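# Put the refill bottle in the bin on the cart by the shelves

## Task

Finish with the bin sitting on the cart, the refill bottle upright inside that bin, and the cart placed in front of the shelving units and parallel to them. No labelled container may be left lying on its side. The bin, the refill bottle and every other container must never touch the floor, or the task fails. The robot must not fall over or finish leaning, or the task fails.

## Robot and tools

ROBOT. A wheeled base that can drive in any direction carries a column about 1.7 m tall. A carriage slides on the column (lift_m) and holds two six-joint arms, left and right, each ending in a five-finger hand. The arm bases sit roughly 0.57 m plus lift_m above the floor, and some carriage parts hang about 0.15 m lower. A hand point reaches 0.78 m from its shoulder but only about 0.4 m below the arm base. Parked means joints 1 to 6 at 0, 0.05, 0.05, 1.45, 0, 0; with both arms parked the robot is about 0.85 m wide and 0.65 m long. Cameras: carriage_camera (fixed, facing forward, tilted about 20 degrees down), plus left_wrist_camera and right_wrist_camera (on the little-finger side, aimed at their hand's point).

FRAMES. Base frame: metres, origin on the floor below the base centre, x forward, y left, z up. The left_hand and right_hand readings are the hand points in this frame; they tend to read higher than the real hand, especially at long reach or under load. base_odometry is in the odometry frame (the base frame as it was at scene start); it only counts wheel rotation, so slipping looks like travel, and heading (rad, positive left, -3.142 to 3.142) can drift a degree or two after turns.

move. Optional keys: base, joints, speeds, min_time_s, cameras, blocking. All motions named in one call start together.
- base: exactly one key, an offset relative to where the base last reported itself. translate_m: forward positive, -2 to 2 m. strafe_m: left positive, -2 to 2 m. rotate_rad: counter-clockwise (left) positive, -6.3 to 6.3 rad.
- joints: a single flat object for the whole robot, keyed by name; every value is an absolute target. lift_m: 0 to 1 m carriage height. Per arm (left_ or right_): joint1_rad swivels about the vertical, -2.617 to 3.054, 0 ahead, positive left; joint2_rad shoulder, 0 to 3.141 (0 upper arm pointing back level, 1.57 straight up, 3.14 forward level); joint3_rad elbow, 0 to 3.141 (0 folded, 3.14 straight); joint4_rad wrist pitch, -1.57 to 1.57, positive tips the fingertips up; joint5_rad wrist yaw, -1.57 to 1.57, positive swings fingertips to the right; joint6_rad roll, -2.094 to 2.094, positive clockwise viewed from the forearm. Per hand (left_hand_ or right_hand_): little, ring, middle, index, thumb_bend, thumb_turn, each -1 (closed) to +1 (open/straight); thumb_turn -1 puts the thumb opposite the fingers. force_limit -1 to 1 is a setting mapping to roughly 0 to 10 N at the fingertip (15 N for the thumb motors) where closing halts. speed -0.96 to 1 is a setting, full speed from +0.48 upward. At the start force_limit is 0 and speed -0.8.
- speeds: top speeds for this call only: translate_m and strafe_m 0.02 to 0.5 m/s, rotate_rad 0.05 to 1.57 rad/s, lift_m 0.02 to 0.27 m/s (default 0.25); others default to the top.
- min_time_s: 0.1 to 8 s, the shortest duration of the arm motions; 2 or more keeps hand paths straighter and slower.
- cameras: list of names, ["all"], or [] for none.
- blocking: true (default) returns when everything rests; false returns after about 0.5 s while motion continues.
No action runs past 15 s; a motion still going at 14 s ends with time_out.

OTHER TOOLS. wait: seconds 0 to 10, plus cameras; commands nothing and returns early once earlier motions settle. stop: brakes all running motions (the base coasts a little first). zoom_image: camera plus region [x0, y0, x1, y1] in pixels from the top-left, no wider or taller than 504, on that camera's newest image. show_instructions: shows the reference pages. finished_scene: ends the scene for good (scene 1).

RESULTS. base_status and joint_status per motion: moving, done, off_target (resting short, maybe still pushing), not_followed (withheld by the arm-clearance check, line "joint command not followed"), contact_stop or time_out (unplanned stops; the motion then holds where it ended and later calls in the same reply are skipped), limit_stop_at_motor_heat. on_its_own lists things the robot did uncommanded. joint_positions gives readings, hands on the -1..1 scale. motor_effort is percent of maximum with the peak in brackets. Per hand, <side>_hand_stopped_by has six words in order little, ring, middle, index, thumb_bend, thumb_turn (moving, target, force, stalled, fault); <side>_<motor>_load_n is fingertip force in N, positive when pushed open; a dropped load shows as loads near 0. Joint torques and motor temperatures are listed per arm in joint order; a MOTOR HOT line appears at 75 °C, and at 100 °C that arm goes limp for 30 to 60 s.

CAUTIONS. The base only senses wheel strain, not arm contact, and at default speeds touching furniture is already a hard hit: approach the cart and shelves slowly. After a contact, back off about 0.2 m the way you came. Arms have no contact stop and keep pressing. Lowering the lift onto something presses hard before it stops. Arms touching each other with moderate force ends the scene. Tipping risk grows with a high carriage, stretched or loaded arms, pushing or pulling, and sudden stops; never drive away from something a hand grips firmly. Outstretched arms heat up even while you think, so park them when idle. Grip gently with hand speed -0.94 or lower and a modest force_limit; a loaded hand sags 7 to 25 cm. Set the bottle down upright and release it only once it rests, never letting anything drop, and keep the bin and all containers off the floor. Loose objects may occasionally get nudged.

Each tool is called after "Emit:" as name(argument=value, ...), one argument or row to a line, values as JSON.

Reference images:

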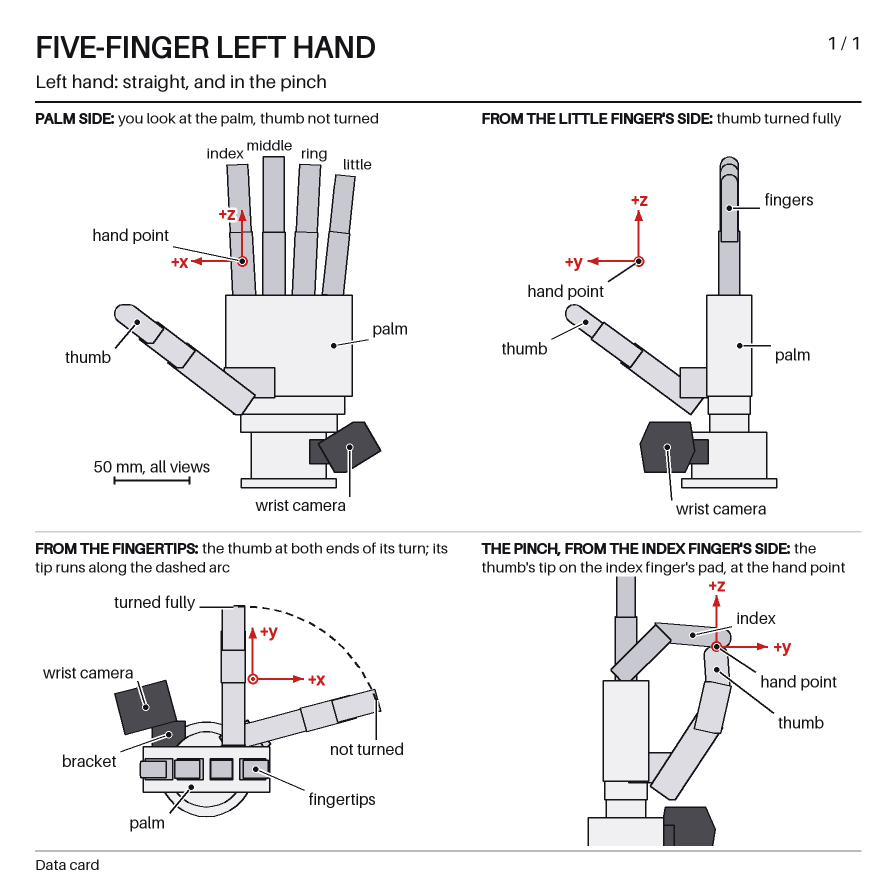

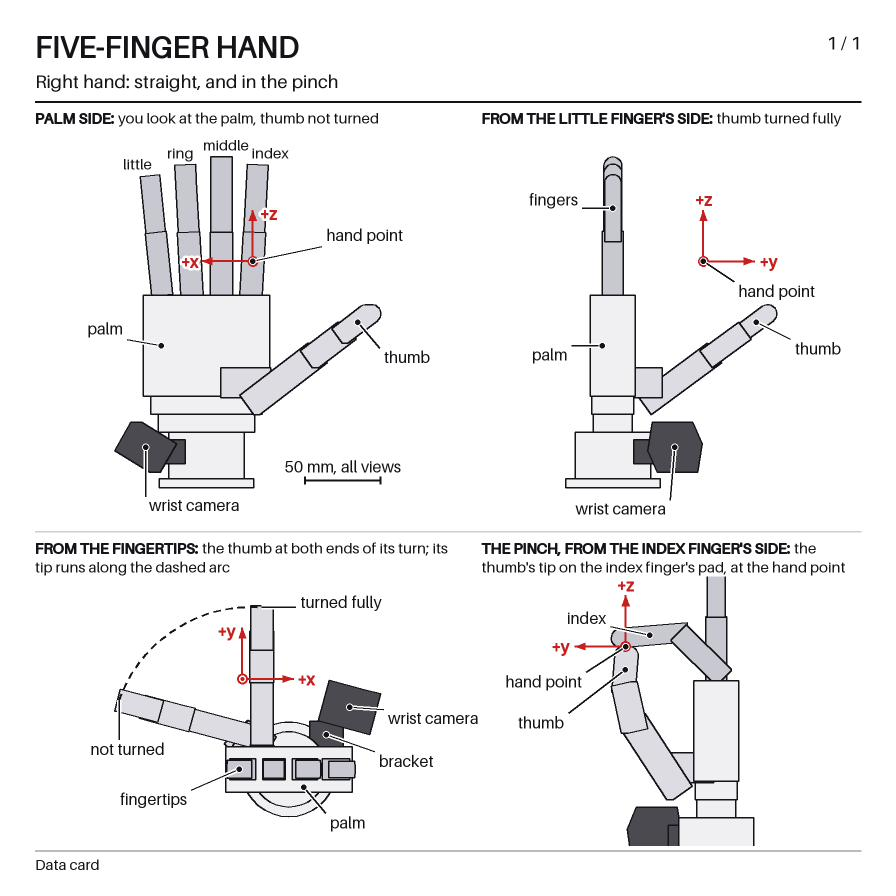

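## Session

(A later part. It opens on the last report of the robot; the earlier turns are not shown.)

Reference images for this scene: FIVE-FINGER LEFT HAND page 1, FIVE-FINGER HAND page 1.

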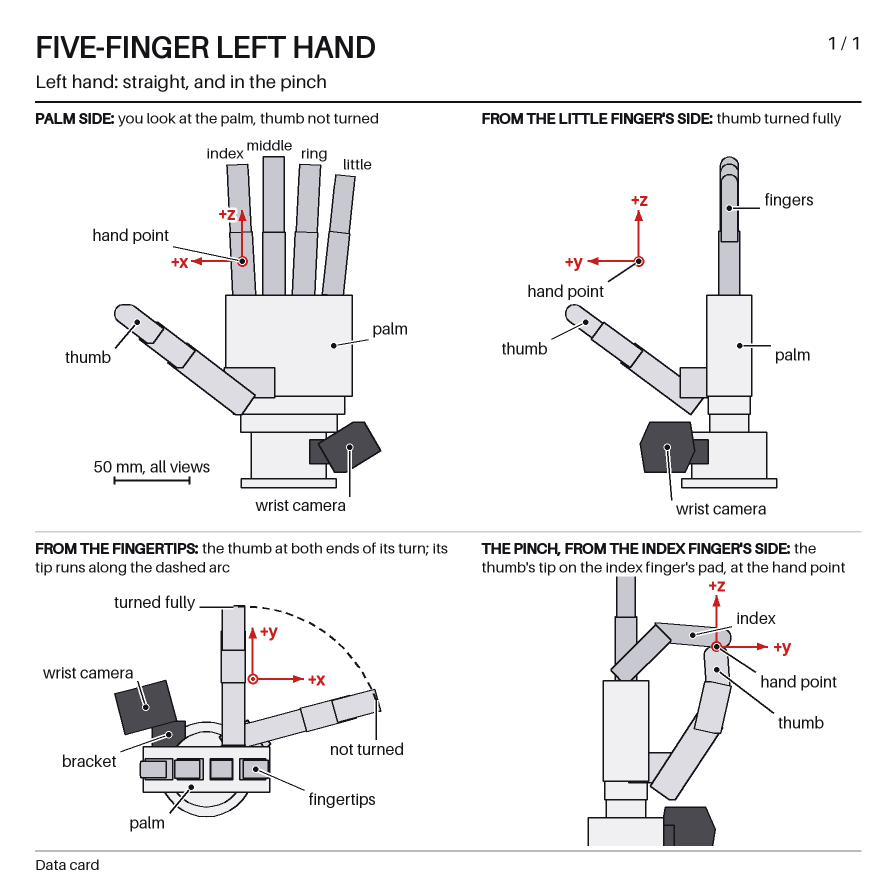

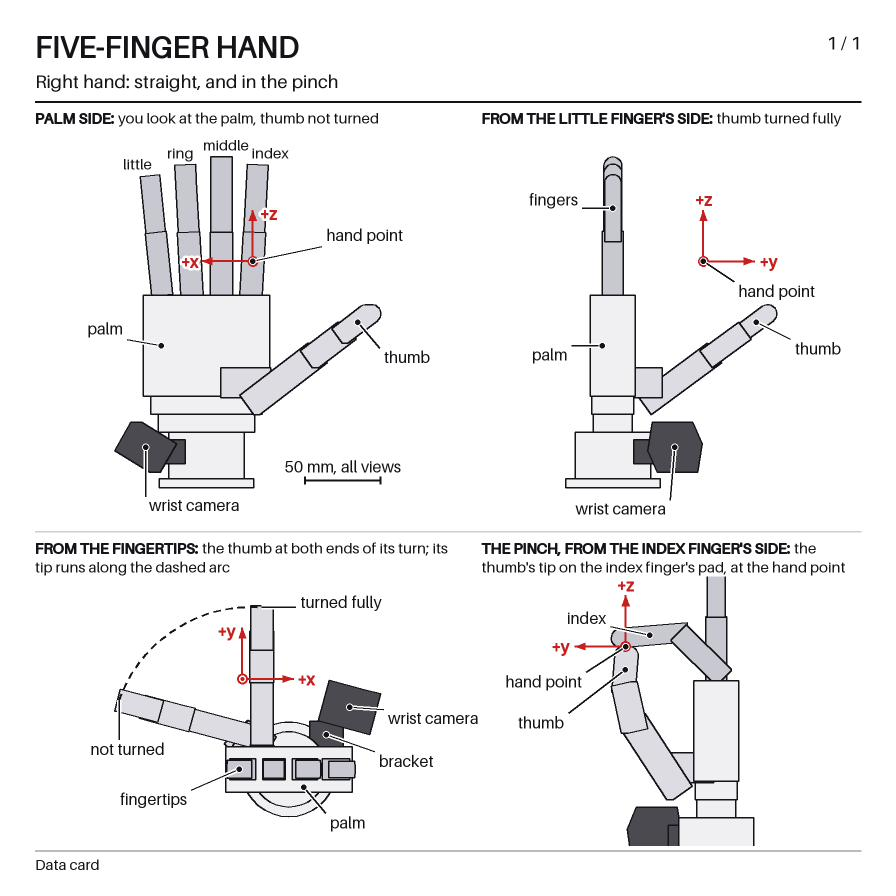

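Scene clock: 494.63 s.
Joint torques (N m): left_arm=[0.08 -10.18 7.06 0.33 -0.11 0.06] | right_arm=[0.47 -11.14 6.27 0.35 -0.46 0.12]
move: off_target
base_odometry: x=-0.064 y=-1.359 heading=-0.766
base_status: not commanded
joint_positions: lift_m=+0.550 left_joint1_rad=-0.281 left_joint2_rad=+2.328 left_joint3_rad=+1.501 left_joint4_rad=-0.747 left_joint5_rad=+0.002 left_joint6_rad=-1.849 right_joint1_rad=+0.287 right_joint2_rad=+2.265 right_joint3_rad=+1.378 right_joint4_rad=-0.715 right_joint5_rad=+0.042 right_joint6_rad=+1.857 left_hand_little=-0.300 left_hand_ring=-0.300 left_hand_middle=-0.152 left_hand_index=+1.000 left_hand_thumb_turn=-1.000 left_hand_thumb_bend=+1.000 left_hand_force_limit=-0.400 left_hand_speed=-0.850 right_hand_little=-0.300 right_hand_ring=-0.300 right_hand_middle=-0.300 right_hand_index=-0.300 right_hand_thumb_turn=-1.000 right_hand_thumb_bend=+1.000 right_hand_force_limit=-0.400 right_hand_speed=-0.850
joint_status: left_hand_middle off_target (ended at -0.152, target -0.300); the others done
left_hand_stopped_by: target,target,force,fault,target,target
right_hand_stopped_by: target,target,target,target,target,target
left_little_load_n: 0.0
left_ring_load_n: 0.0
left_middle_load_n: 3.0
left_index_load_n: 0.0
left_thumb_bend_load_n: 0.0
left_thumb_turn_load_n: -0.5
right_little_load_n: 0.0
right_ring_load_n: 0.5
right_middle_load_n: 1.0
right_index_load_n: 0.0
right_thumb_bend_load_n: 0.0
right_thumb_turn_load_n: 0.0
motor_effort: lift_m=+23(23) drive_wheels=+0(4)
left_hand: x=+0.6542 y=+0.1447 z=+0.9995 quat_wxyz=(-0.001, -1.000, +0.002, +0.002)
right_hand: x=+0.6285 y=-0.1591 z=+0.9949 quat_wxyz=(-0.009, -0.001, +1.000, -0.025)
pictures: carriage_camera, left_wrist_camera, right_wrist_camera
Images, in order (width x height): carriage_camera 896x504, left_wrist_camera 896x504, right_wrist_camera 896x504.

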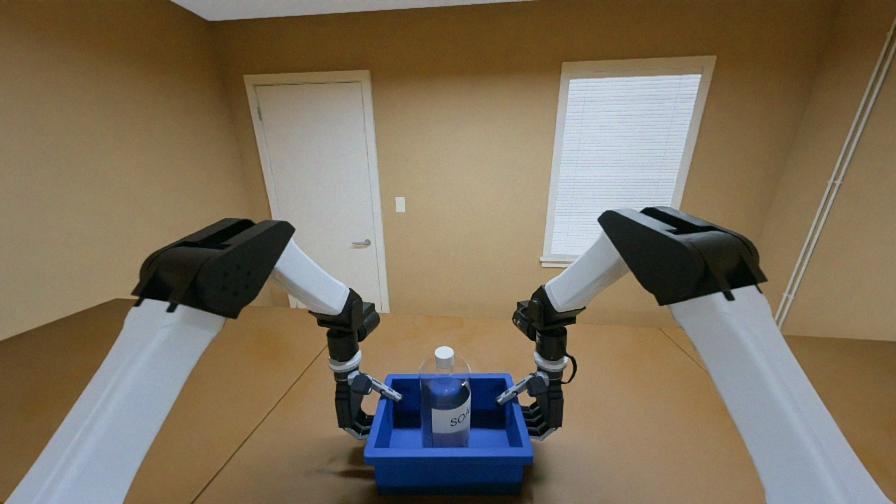

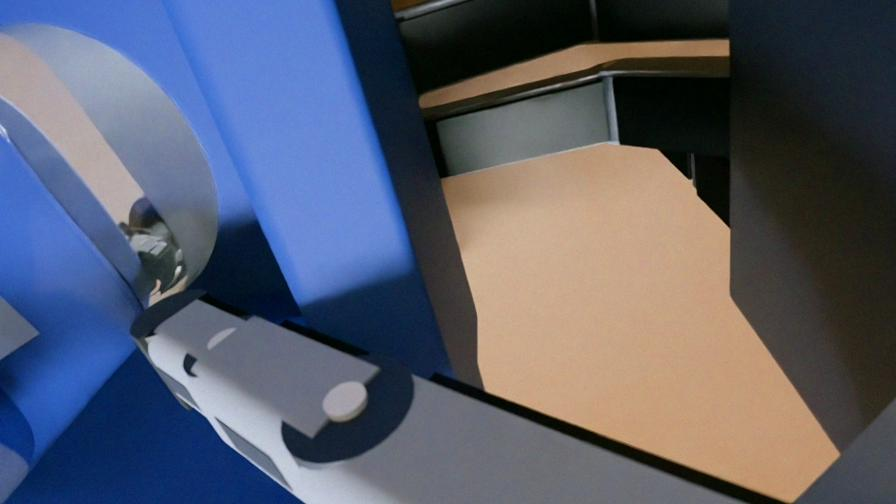

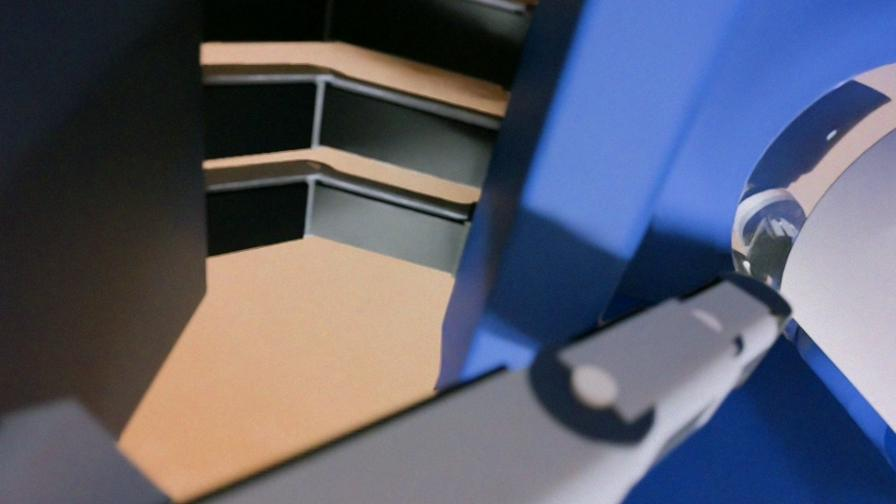

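Emit:
move(
  joints={"left_hand_force_limit": -0.5, "right_hand_force_limit": -0.5, "left_hand_thumb_bend": -0.1, "right_hand_thumb_bend": -0.1},
  cameras=["all"],
)

Emit:
zoom_image(
  camera="carriage_camera",
  region=[300, 340, 600, 504],
)

Scene clock: 500.90 s.
Joint torques (N m): left_arm=[0.08 -10.18 7.05 0.33 -0.11 0.06] | right_arm=[0.47 -11.15 6.26 0.36 -0.46 0.12]
move: off_target
base_odometry: x=-0.064 y=-1.359 heading=-0.766
base_status: not commanded
joint_positions: lift_m=+0.550 left_joint1_rad=-0.281 left_joint2_rad=+2.328 left_joint3_rad=+1.501 left_joint4_rad=-0.747 left_joint5_rad=+0.002 left_joint6_rad=-1.848 right_joint1_rad=+0.287 right_joint2_rad=+2.265 right_joint3_rad=+1.378 right_joint4_rad=-0.715 right_joint5_rad=+0.042 right_joint6_rad=+1.857 left_hand_little=-0.300 left_hand_ring=-0.300 left_hand_middle=-0.152 left_hand_index=+1.000 left_hand_thumb_turn=-1.000 left_hand_thumb_bend=+0.968 left_hand_force_limit=-0.500 left_hand_speed=-0.850 right_hand_little=-0.300 right_hand_ring=-0.300 right_hand_middle=-0.299 right_hand_index=-0.300 right_hand_thumb_turn=-1.000 right_hand_thumb_bend=+0.853 right_hand_force_limit=-0.500 right_hand_speed=-0.850
joint_status: left_hand_thumb_bend off_target (ended at +0.968, target -0.100); right_hand_thumb_bend off_target (ended at +0.853, target -0.100); the others done
left_hand_stopped_by: target,target,force,fault,force,target
right_hand_stopped_by: target,target,target,target,force,target
left_little_load_n: 0.0
left_ring_load_n: 0.0
left_middle_load_n: 3.0
left_index_load_n: 0.0
left_thumb_bend_load_n: 3.5
left_thumb_turn_load_n: 0.0
right_little_load_n: 0.0
right_ring_load_n: 1.5
right_middle_load_n: 2.0
right_index_load_n: 0.0
right_thumb_bend_load_n: 4.0
right_thumb_turn_load_n: 0.0
motor_effort: lift_m=+23(23) drive_wheels=+0(1)
left_hand: x=+0.6542 y=+0.1447 z=+0.9995 quat_wxyz=(-0.001, -1.000, +0.002, +0.002)
right_hand: x=+0.6285 y=-0.1591 z=+0.9949 quat_wxyz=(-0.009, -0.001, +1.000, -0.025)
pictures: carriage_camera, left_wrist_camera, right_wrist_camera
Images, in order (width x height): carriage_camera 896x504, left_wrist_camera 896x504, right_wrist_camera 896x504.

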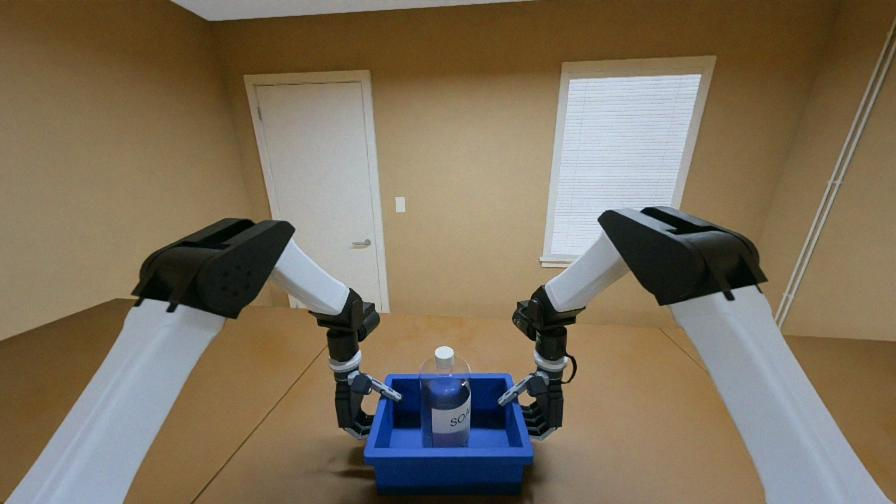

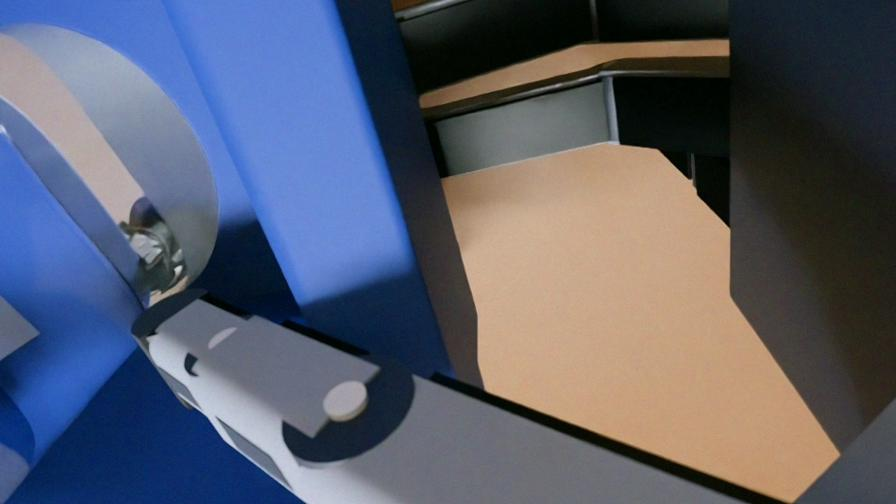

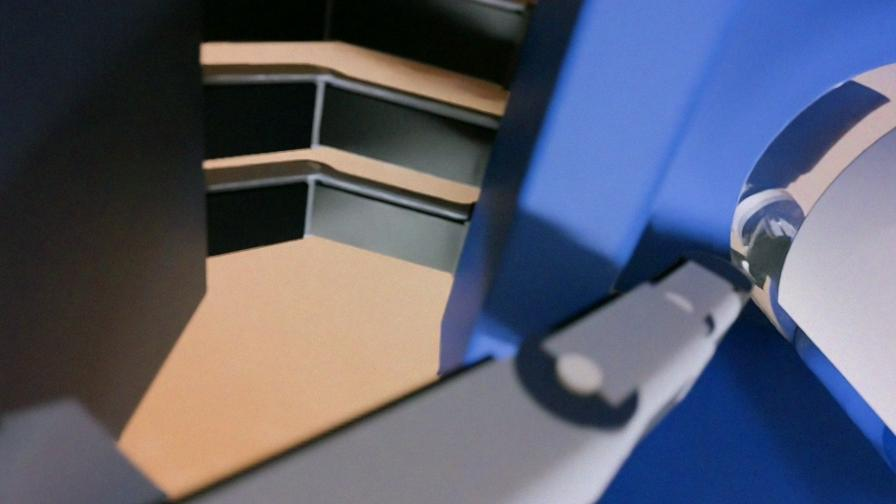

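Scaled by 1.680 from the camera's image (finer frame: 1280x720).

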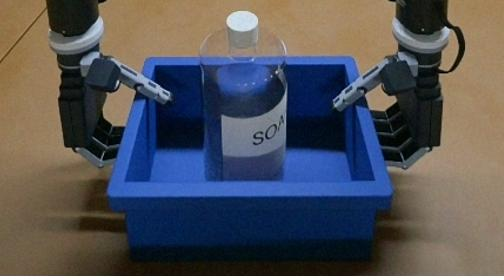

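Emit:
move(
  joints={"left_hand_force_limit": -0.2, "right_hand_force_limit": -0.2, "left_hand_little": -0.5, "left_hand_ring": -0.5, "left_hand_middle": -0.5, "right_hand_little": -0.5, "right_hand_ring": -0.5, "right_hand_middle": -0.5, "right_hand_index": -0.5},
  cameras=["all"],
)

Scene clock: 502.53 s.
Joint torques (N m): left_arm=[0.08 -10.17 7.05 0.33 -0.06 0.04] | right_arm=[0.49 -11.23 6.26 0.35 -0.48 0.13]
move: off_target
base_odometry: x=-0.064 y=-1.359 heading=-0.766
base_status: not commanded
joint_positions: lift_m=+0.550 left_joint1_rad=-0.281 left_joint2_rad=+2.328 left_joint3_rad=+1.501 left_joint4_rad=-0.747 left_joint5_rad=-0.003 left_joint6_rad=-1.846 right_joint1_rad=+0.287 right_joint2_rad=+2.266 right_joint3_rad=+1.378 right_joint4_rad=-0.715 right_joint5_rad=+0.044 right_joint6_rad=+1.856 left_hand_little=-0.422 left_hand_ring=-0.381 left_hand_middle=-0.177 left_hand_index=+1.000 left_hand_thumb_turn=-1.000 left_hand_thumb_bend=+0.968 left_hand_force_limit=-0.200 left_hand_speed=-0.850 right_hand_little=-0.395 right_hand_ring=-0.325 right_hand_middle=-0.325 right_hand_index=-0.352 right_hand_thumb_turn=-1.000 right_hand_thumb_bend=+0.854 right_hand_force_limit=-0.200 right_hand_speed=-0.850
joint_status: left_hand_little off_target (ended at -0.422, target -0.500); left_hand_ring off_target (ended at -0.381, target -0.500); left_hand_middle off_target (ended at -0.177, target -0.500); right_hand_little off_target (ended at -0.395, target -0.500); right_hand_ring off_target (ended at -0.325, target -0.500); right_hand_middle off_target (ended at -0.325, target -0.500); right_hand_index off_target (ended at -0.352, target -0.500); the others done
left_hand_stopped_by: force,force,force,fault,force,target
right_hand_stopped_by: force,force,force,force,force,target
left_little_load_n: 4.5
left_ring_load_n: 4.0
left_middle_load_n: 3.5
left_index_load_n: 0.0
left_thumb_bend_load_n: 4.0
left_thumb_turn_load_n: 0.5
right_little_load_n: 5.0
right_ring_load_n: 3.0
right_middle_load_n: 3.0
right_index_load_n: 4.0
right_thumb_bend_load_n: 6.5
right_thumb_turn_load_n: 0.0
motor_effort: lift_m=+23(23) drive_wheels=+0(1)
left_hand: x=+0.6544 y=+0.1456 z=+0.9993 quat_wxyz=(+0.002, -1.000, +0.003, +0.001)
right_hand: x=+0.6284 y=-0.1595 z=+0.9944 quat_wxyz=(-0.009, -0.001, +1.000, -0.026)
pictures: carriage_camera, left_wrist_camera, right_wrist_camera
Images, in order (width x height): carriage_camera 896x504, left_wrist_camera 896x504, right_wrist_camera 896x504.

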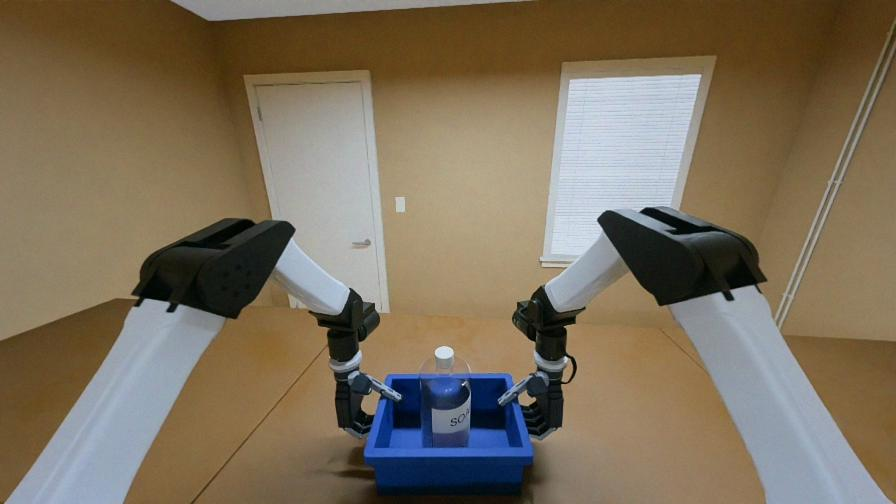

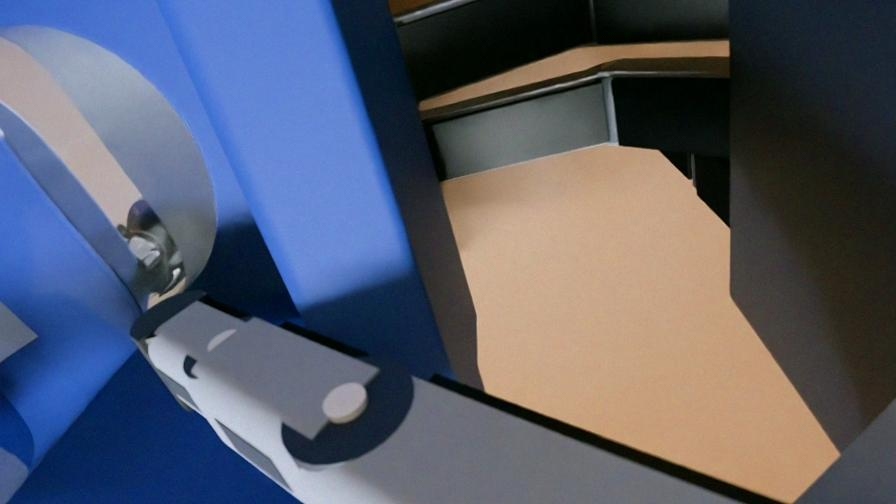

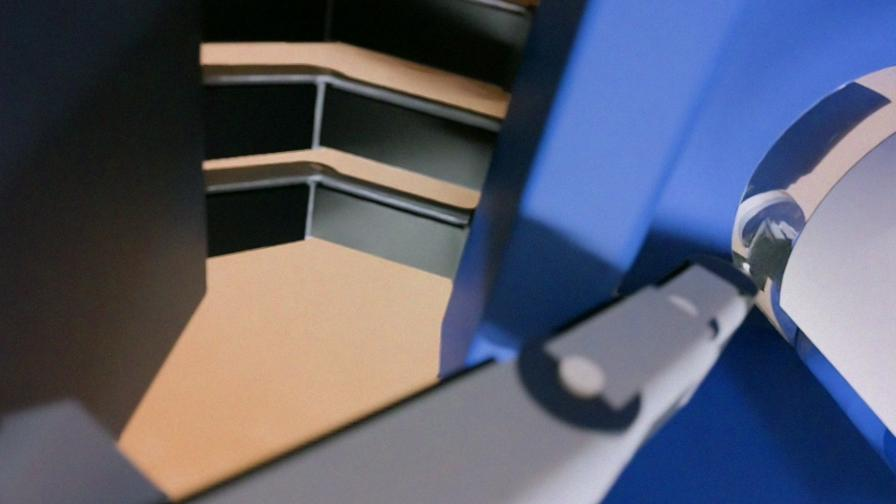

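Emit:
move(
  joints={"lift_m": 0.565},
  speeds={"lift_m": 0.02},
  cameras=["carriage_camera"],
)

Emit:
zoom_image(
  camera="carriage_camera",
  region=[300, 340, 600, 504],
)

Scene clock: 504.23 s.
Joint torques (N m): left_arm=[0.1 -12.4 6.98 0.13 0.11 0.03] | right_arm=[0.28 -13.89 6.13 0.16 -0.48 0.12]
move: done
base_odometry: x=-0.064 y=-1.359 heading=-0.766
base_status: not commanded
joint_positions: lift_m=+0.565 left_joint1_rad=-0.281 left_joint2_rad=+2.349 left_joint3_rad=+1.501 left_joint4_rad=-0.732 left_joint5_rad=-0.023 left_joint6_rad=-1.845 right_joint1_rad=+0.289 right_joint2_rad=+2.294 right_joint3_rad=+1.378 right_joint4_rad=-0.702 right_joint5_rad=+0.044 right_joint6_rad=+1.857 left_hand_little=-0.422 left_hand_ring=-0.381 left_hand_middle=-0.178 left_hand_index=+1.000 left_hand_thumb_turn=-1.000 left_hand_thumb_bend=+0.967 left_hand_force_limit=-0.200 left_hand_speed=-0.850 right_hand_little=-0.395 right_hand_ring=-0.325 right_hand_middle=-0.325 right_hand_index=-0.352 right_hand_thumb_turn=-1.000 right_hand_thumb_bend=+0.854 right_hand_force_limit=-0.200 right_hand_speed=-0.850
joint_status: all done
left_hand_stopped_by: force,force,force,fault,force,target
right_hand_stopped_by: force,force,force,force,force,target
left_little_load_n: 4.0
left_ring_load_n: 5.5
left_middle_load_n: 0.0
left_index_load_n: 0.0
left_thumb_bend_load_n: 0.5
left_thumb_turn_load_n: 0.0
right_little_load_n: 1.0
right_ring_load_n: 3.5
right_middle_load_n: 4.0
right_index_load_n: 7.0
right_thumb_bend_load_n: 3.5
right_thumb_turn_load_n: 1.5
motor_effort: lift_m=+25(27) drive_wheels=+0(1)
left_hand: x=+0.6549 y=+0.1494 z=+1.0044 quat_wxyz=(+0.012, -1.000, +0.003, +0.001)
right_hand: x=+0.6257 y=-0.1593 z=+0.9986 quat_wxyz=(-0.016, -0.002, +0.999, -0.028)
Images, in order (width x height): carriage_camera 896x504.

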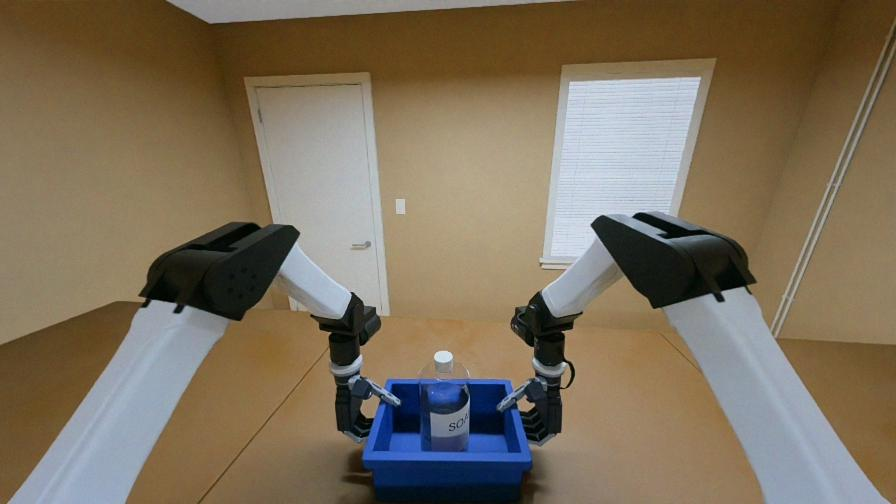

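Scaled by 1.680 from the camera's image (finer frame: 1280x720).

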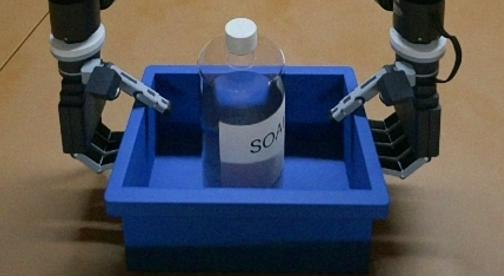

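Emit:
move(
  joints={"lift_m": 0.595},
  speeds={"lift_m": 0.02},
  cameras=["all"],
)

Emit:
zoom_image(
  camera="carriage_camera",
  region=[300, 340, 600, 504],
)

Scene clock: 506.93 s.
Joint torques (N m): left_arm=[-0.02 -12.81 6.93 0.07 0.14 0.03] | right_arm=[0.25 -14.32 6 0.2 -0.5 0.1]
move: done
base_odometry: x=-0.064 y=-1.359 heading=-0.766
base_status: not commanded
joint_positions: lift_m=+0.595 left_joint1_rad=-0.281 left_joint2_rad=+2.357 left_joint3_rad=+1.501 left_joint4_rad=-0.732 left_joint5_rad=-0.026 left_joint6_rad=-1.845 right_joint1_rad=+0.289 right_joint2_rad=+2.298 right_joint3_rad=+1.378 right_joint4_rad=-0.707 right_joint5_rad=+0.044 right_joint6_rad=+1.859 left_hand_little=-0.422 left_hand_ring=-0.381 left_hand_middle=-0.178 left_hand_index=+1.000 left_hand_thumb_turn=-1.000 left_hand_thumb_bend=+0.967 left_hand_force_limit=-0.200 left_hand_speed=-0.850 right_hand_little=-0.395 right_hand_ring=-0.325 right_hand_middle=-0.325 right_hand_index=-0.352 right_hand_thumb_turn=-1.000 right_hand_thumb_bend=+0.854 right_hand_force_limit=-0.200 right_hand_speed=-0.850
joint_status: all done
left_hand_stopped_by: force,force,force,fault,force,target
right_hand_stopped_by: force,force,force,force,force,target
left_little_load_n: 2.0
left_ring_load_n: 8.5
left_middle_load_n: 0.0
left_index_load_n: 0.0
left_thumb_bend_load_n: 0.0
left_thumb_turn_load_n: 0.0
right_little_load_n: 0.0
right_ring_load_n: 2.5
right_middle_load_n: 4.0
right_index_load_n: 9.0
right_thumb_bend_load_n: 3.5
right_thumb_turn_load_n: 1.5
motor_effort: lift_m=+26(29) drive_wheels=+1(1)
left_hand: x=+0.6534 y=+0.1505 z=+1.0309 quat_wxyz=(+0.015, -1.000, +0.004, +0.005)
right_hand: x=+0.6235 y=-0.1601 z=+1.0265 quat_wxyz=(-0.021, -0.001, +0.999, -0.029)
pictures: carriage_camera, left_wrist_camera, right_wrist_camera
Images, in order (width x height): carriage_camera 896x504, left_wrist_camera 896x504, right_wrist_camera 896x504.

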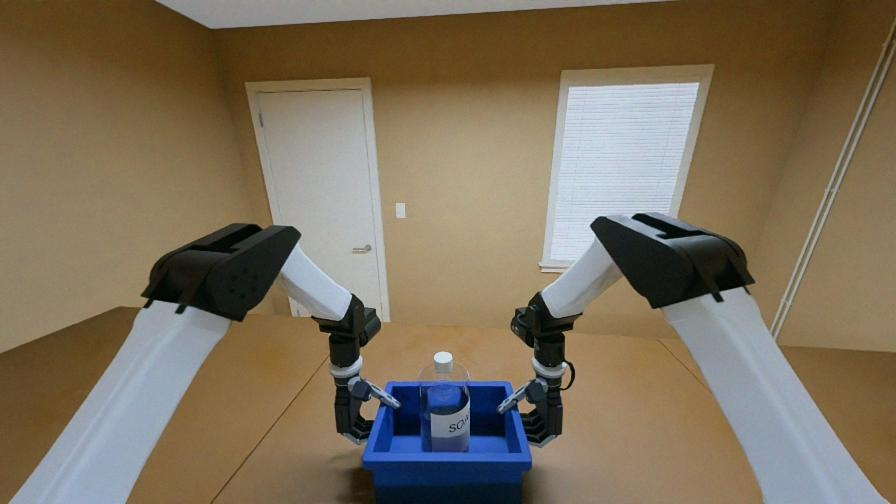

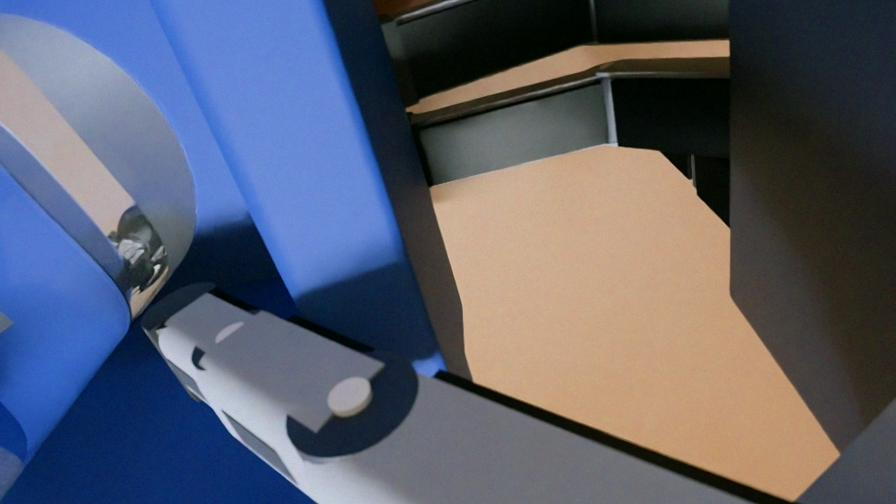

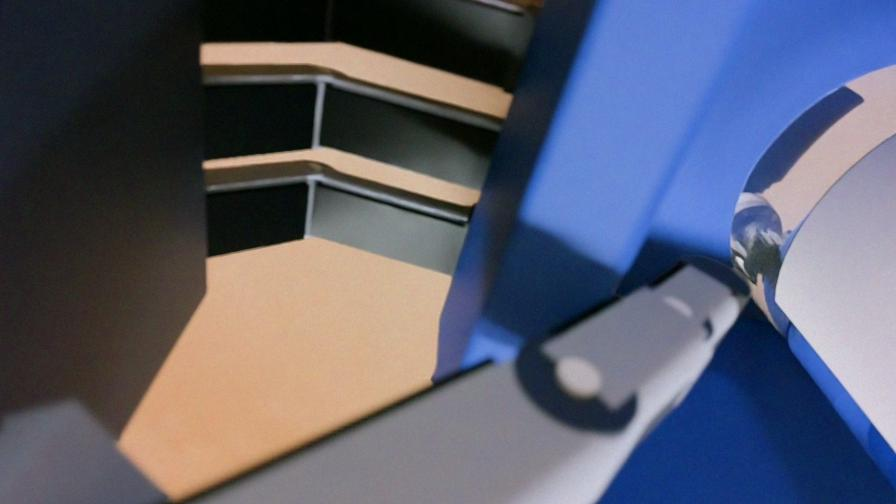

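Scaled by 1.680 from the camera's image (finer frame: 1280x720).

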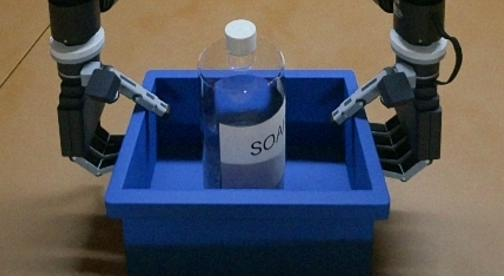

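Emit:
move(
  joints={"left_hand_middle": -0.45, "left_hand_force_limit": 0.0},
)

Emit:
move(
  joints={"lift_m": 0.66},
  speeds={"lift_m": 0.03},
  cameras=["carriage_camera"],
)

Emit:
zoom_image(
  camera="carriage_camera",
  region=[300, 340, 600, 504],
)

Scene clock: 508.80 s.
Joint torques (N m): left_arm=[0.06 -12.9 6.89 0.1 0.15 0.03] | right_arm=[0.25 -14.31 6.05 0.2 -0.48 0.08]
move: off_target
base_odometry: x=-0.064 y=-1.359 heading=-0.766
base_status: not commanded
joint_positions: lift_m=+0.595 left_joint1_rad=-0.281 left_joint2_rad=+2.357 left_joint3_rad=+1.501 left_joint4_rad=-0.732 left_joint5_rad=-0.027 left_joint6_rad=-1.845 right_joint1_rad=+0.289 right_joint2_rad=+2.298 right_joint3_rad=+1.378 right_joint4_rad=-0.707 right_joint5_rad=+0.044 right_joint6_rad=+1.861 left_hand_little=-0.422 left_hand_ring=-0.381 left_hand_middle=-0.368 left_hand_index=+1.000 left_hand_thumb_turn=-1.000 left_hand_thumb_bend=+0.967 left_hand_force_limit=+0.000 left_hand_speed=-0.850 right_hand_little=-0.395 right_hand_ring=-0.325 right_hand_middle=-0.325 right_hand_index=-0.352 right_hand_thumb_turn=-1.000 right_hand_thumb_bend=+0.854 right_hand_force_limit=-0.200 right_hand_speed=-0.850
joint_status: left_hand_middle off_target (ended at -0.368, target -0.450); the others done
left_hand_stopped_by: force,force,force,fault,force,target
right_hand_stopped_by: force,force,force,force,force,target
left_little_load_n: 1.0
left_ring_load_n: 6.5
left_middle_load_n: 6.0
left_index_load_n: 0.0
left_thumb_bend_load_n: 2.0
left_thumb_turn_load_n: 0.0
right_little_load_n: 1.0
right_ring_load_n: 2.5
right_middle_load_n: 4.0
right_index_load_n: 8.0
right_thumb_bend_load_n: 3.5
right_thumb_turn_load_n: 1.5
motor_effort: lift_m=+26(26) drive_wheels=+0(1)
left_hand: x=+0.6534 y=+0.1506 z=+1.0308 quat_wxyz=(+0.015, -1.000, +0.004, +0.004)
right_hand: x=+0.6235 y=-0.1602 z=+1.0265 quat_wxyz=(-0.021, +0.000, +0.999, -0.029)
pictures: none

Scene clock: 511.27 s.
Joint torques (N m): left_arm=[0.02 -13.34 6.84 0.17 0.12 0.03] | right_arm=[0.1 -14.53 6.11 0.21 -0.5 0.07]
Motor temperatures (°C): left_arm=[31 42 40 30 32 30] | right_arm=[31 55 41 32 33 31]
move: done
base_odometry: x=-0.064 y=-1.359 heading=-0.766
base_status: not commanded
joint_positions: lift_m=+0.660 left_joint1_rad=-0.281 left_joint2_rad=+2.361 left_joint3_rad=+1.501 left_joint4_rad=-0.733 left_joint5_rad=-0.028 left_joint6_rad=-1.845 right_joint1_rad=+0.291 right_joint2_rad=+2.300 right_joint3_rad=+1.378 right_joint4_rad=-0.707 right_joint5_rad=+0.044 right_joint6_rad=+1.861 left_hand_little=-0.422 left_hand_ring=-0.381 left_hand_middle=-0.368 left_hand_index=+1.000 left_hand_thumb_turn=-1.000 left_hand_thumb_bend=+0.968 left_hand_force_limit=+0.000 left_hand_speed=-0.850 right_hand_little=-0.395 right_hand_ring=-0.325 right_hand_middle=-0.325 right_hand_index=-0.352 right_hand_thumb_turn=-1.000 right_hand_thumb_bend=+0.854 right_hand_force_limit=-0.200 right_hand_speed=-0.850
joint_status: all done
left_hand_stopped_by: force,force,force,fault,force,target
right_hand_stopped_by: force,force,force,force,force,target
left_little_load_n: 1.0
left_ring_load_n: 6.5
left_middle_load_n: 5.5
left_index_load_n: 0.0
left_thumb_bend_load_n: 2.0
left_thumb_turn_load_n: -0.5
right_little_load_n: 0.5
right_ring_load_n: 2.5
right_middle_load_n: 4.0
right_index_load_n: 8.0
right_thumb_bend_load_n: 3.5
right_thumb_turn_load_n: 1.0
motor_effort: lift_m=+25(29) drive_wheels=+1(4)
left_hand: x=+0.6524 y=+0.1512 z=+1.0942 quat_wxyz=(+0.016, -1.000, +0.004, +0.007)
right_hand: x=+0.6229 y=-0.1597 z=+1.0906 quat_wxyz=(-0.022, -0.001, +0.999, -0.029)
Images, in order (width x height): carriage_camera 896x504.

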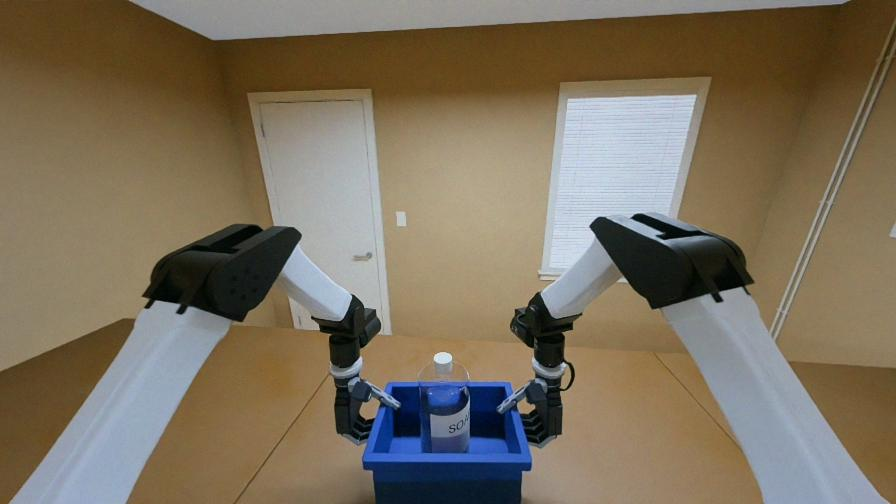

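Scaled by 1.680 from the camera's image (finer frame: 1280x720).

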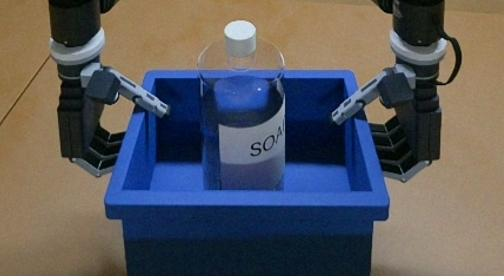

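Emit:
move(
  base={"translate_m": -0.45},
  speeds={"translate_m": 0.15},
  cameras=["carriage_camera"],
)

Scene clock: 518.30 s.
Joint torques (N m): left_arm=[0.13 -13.26 6.84 0.13 0.16 0.04] | right_arm=[-0.06 -14.52 6.16 0.21 -0.45 0.09]
Motor temperatures (°C): left_arm=[31 45 40 30 32 30] | right_arm=[31 57 41 32 33 31]
move: done
base_odometry: x=-0.388 y=-1.047 heading=-0.767
base_status: done
joint_positions: lift_m=+0.660 left_joint1_rad=-0.282 left_joint2_rad=+2.361 left_joint3_rad=+1.501 left_joint4_rad=-0.737 left_joint5_rad=-0.031 left_joint6_rad=-1.845 right_joint1_rad=+0.293 right_joint2_rad=+2.300 right_joint3_rad=+1.378 right_joint4_rad=-0.709 right_joint5_rad=+0.042 right_joint6_rad=+1.862 left_hand_little=-0.422 left_hand_ring=-0.381 left_hand_middle=-0.368 left_hand_index=+1.000 left_hand_thumb_turn=-1.000 left_hand_thumb_bend=+0.968 left_hand_force_limit=+0.000 left_hand_speed=-0.850 right_hand_little=-0.395 right_hand_ring=-0.325 right_hand_middle=-0.325 right_hand_index=-0.352 right_hand_thumb_turn=-1.000 right_hand_thumb_bend=+0.854 right_hand_force_limit=-0.200 right_hand_speed=-0.850
joint_status: not commanded
left_hand_stopped_by: force,force,force,fault,force,target
right_hand_stopped_by: force,force,force,force,force,target
left_little_load_n: 1.0
left_ring_load_n: 6.5
left_middle_load_n: 6.0
left_index_load_n: 0.0
left_thumb_bend_load_n: 2.0
left_thumb_turn_load_n: 0.0
right_little_load_n: 0.5
right_ring_load_n: 2.5
right_middle_load_n: 4.0
right_index_load_n: 8.5
right_thumb_bend_load_n: 4.0
right_thumb_turn_load_n: 1.5
motor_effort: lift_m=+25(25) drive_wheels=-6(15)
left_hand: x=+0.6514 y=+0.1519 z=+1.0939 quat_wxyz=(+0.018, -1.000, +0.004, +0.008)
right_hand: x=+0.6219 y=-0.1587 z=+1.0906 quat_wxyz=(-0.023, -0.002, +0.999, -0.029)
Images, in order (width x height): carriage_camera 896x504.

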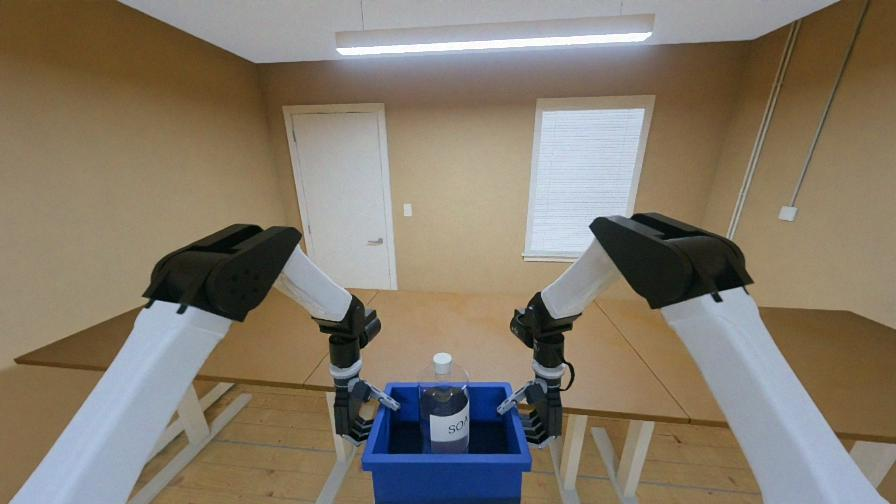

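Emit:
move(
  base={"rotate_rad": 3.077},
  speeds={"rotate_rad": 0.4},
  cameras=["carriage_camera"],
)

Scene clock: 528.10 s.
Joint torques (N m): left_arm=[0.16 -13.3 6.75 0.14 0.27 0.03] | right_arm=[-0.43 -14.64 6.12 0.19 -0.46 0.08]
Motor temperatures (°C): left_arm=[31 47 40 30 32 30] | right_arm=[31 60 41 32 33 31]
move: done
base_odometry: x=-0.388 y=-1.047 heading=+2.310
base_status: done
joint_positions: lift_m=+0.660 left_joint1_rad=-0.282 left_joint2_rad=+2.361 left_joint3_rad=+1.501 left_joint4_rad=-0.737 left_joint5_rad=-0.038 left_joint6_rad=-1.845 right_joint1_rad=+0.297 right_joint2_rad=+2.300 right_joint3_rad=+1.378 right_joint4_rad=-0.705 right_joint5_rad=+0.042 right_joint6_rad=+1.863 left_hand_little=-0.422 left_hand_ring=-0.381 left_hand_middle=-0.368 left_hand_index=+1.000 left_hand_thumb_turn=-1.000 left_hand_thumb_bend=+0.968 left_hand_force_limit=+0.000 left_hand_speed=-0.850 right_hand_little=-0.395 right_hand_ring=-0.325 right_hand_middle=-0.325 right_hand_index=-0.352 right_hand_thumb_turn=-1.000 right_hand_thumb_bend=+0.854 right_hand_force_limit=-0.200 right_hand_speed=-0.850
joint_status: not commanded
left_hand_stopped_by: force,force,force,fault,force,target
right_hand_stopped_by: force,force,force,force,force,target
left_little_load_n: 1.0
left_ring_load_n: 6.5
left_middle_load_n: 5.5
left_index_load_n: 0.0
left_thumb_bend_load_n: 2.0
left_thumb_turn_load_n: 0.0
right_little_load_n: 0.5
right_ring_load_n: 2.5
right_middle_load_n: 4.0
right_index_load_n: 8.5
right_thumb_bend_load_n: 4.0
right_thumb_turn_load_n: 1.5
motor_effort: lift_m=+25(25) drive_wheels=+3(13)
left_hand: x=+0.6517 y=+0.1531 z=+1.0936 quat_wxyz=(+0.022, -1.000, +0.004, +0.007)
right_hand: x=+0.6222 y=-0.1569 z=+1.0908 quat_wxyz=(-0.021, -0.003, +0.999, -0.028)
Images, in order (width x height): carriage_camera 896x504.

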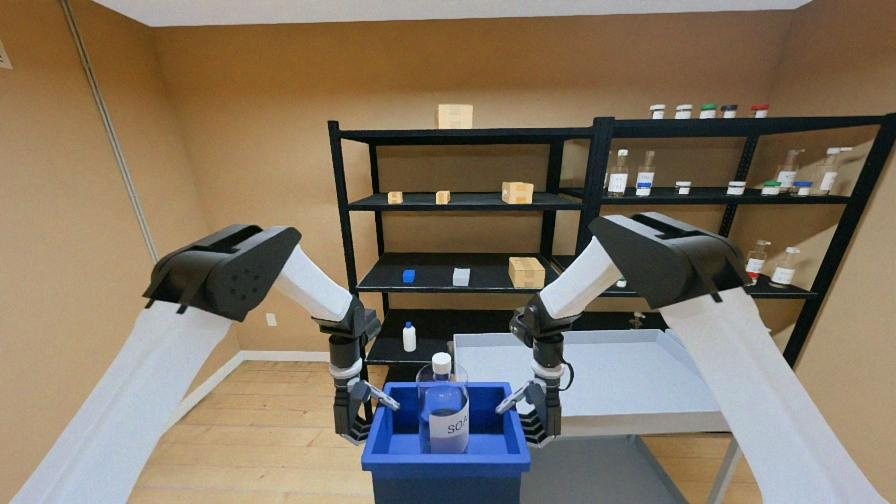

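Emit:
move(
  base={"strafe_m": -0.54},
  speeds={"strafe_m": 0.18},
  cameras=["carriage_camera"],
)

Emit:
zoom_image(
  camera="carriage_camera",
  region=[200, 280, 700, 504],
)

Scene clock: 533.37 s.
Joint torques (N m): left_arm=[-0.01 -13.29 6.9 0.14 0.27 0.03] | right_arm=[-0.42 -14.56 6.15 0.21 -0.45 0.06]
Motor temperatures (°C): left_arm=[31 48 40 30 32 30] | right_arm=[31 61 41 32 33 31]
move: done
base_odometry: x=+0.011 y=-0.683 heading=+2.311
base_status: done
joint_positions: lift_m=+0.660 left_joint1_rad=-0.282 left_joint2_rad=+2.361 left_joint3_rad=+1.501 left_joint4_rad=-0.739 left_joint5_rad=-0.040 left_joint6_rad=-1.845 right_joint1_rad=+0.297 right_joint2_rad=+2.300 right_joint3_rad=+1.378 right_joint4_rad=-0.708 right_joint5_rad=+0.041 right_joint6_rad=+1.863 left_hand_little=-0.422 left_hand_ring=-0.381 left_hand_middle=-0.368 left_hand_index=+1.000 left_hand_thumb_turn=-1.000 left_hand_thumb_bend=+0.968 left_hand_force_limit=+0.000 left_hand_speed=-0.850 right_hand_little=-0.395 right_hand_ring=-0.325 right_hand_middle=-0.325 right_hand_index=-0.352 right_hand_thumb_turn=-1.000 right_hand_thumb_bend=+0.854 right_hand_force_limit=-0.200 right_hand_speed=-0.850
joint_status: not commanded
left_hand_stopped_by: force,force,force,fault,force,target
right_hand_stopped_by: force,force,force,force,force,target
left_little_load_n: 1.0
left_ring_load_n: 6.5
left_middle_load_n: 5.5
left_index_load_n: 0.0
left_thumb_bend_load_n: 1.5
left_thumb_turn_load_n: 0.0
right_little_load_n: 0.5
right_ring_load_n: 2.5
right_middle_load_n: 4.0
right_index_load_n: 8.5
right_thumb_bend_load_n: 4.0
right_thumb_turn_load_n: 1.5
motor_effort: lift_m=+25(25) drive_wheels=-6(13)
left_hand: x=+0.6514 y=+0.1535 z=+1.0934 quat_wxyz=(+0.023, -1.000, +0.004, +0.008)
right_hand: x=+0.6216 y=-0.1570 z=+1.0907 quat_wxyz=(-0.022, -0.003, +0.999, -0.028)
Images, in order (width x height): carriage_camera 896x504.

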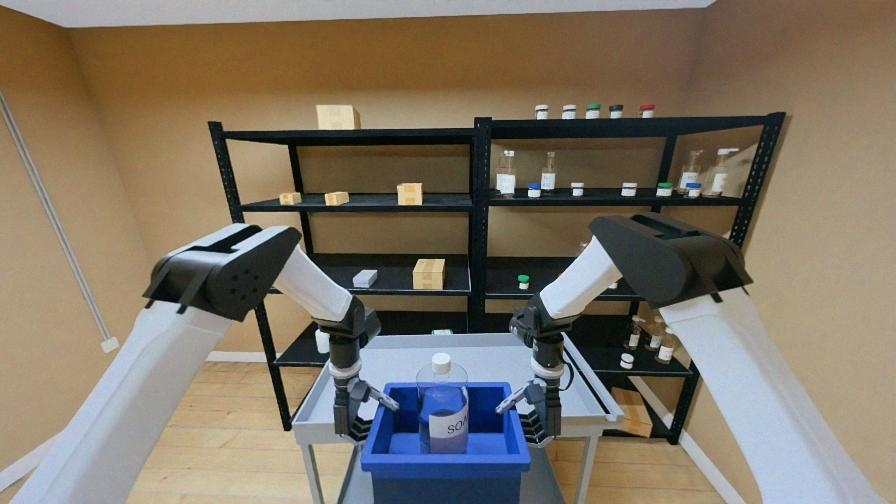

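Scaled by 1.008 from the camera's image (finer frame: 1280x720).

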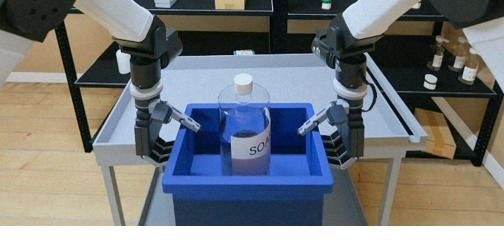

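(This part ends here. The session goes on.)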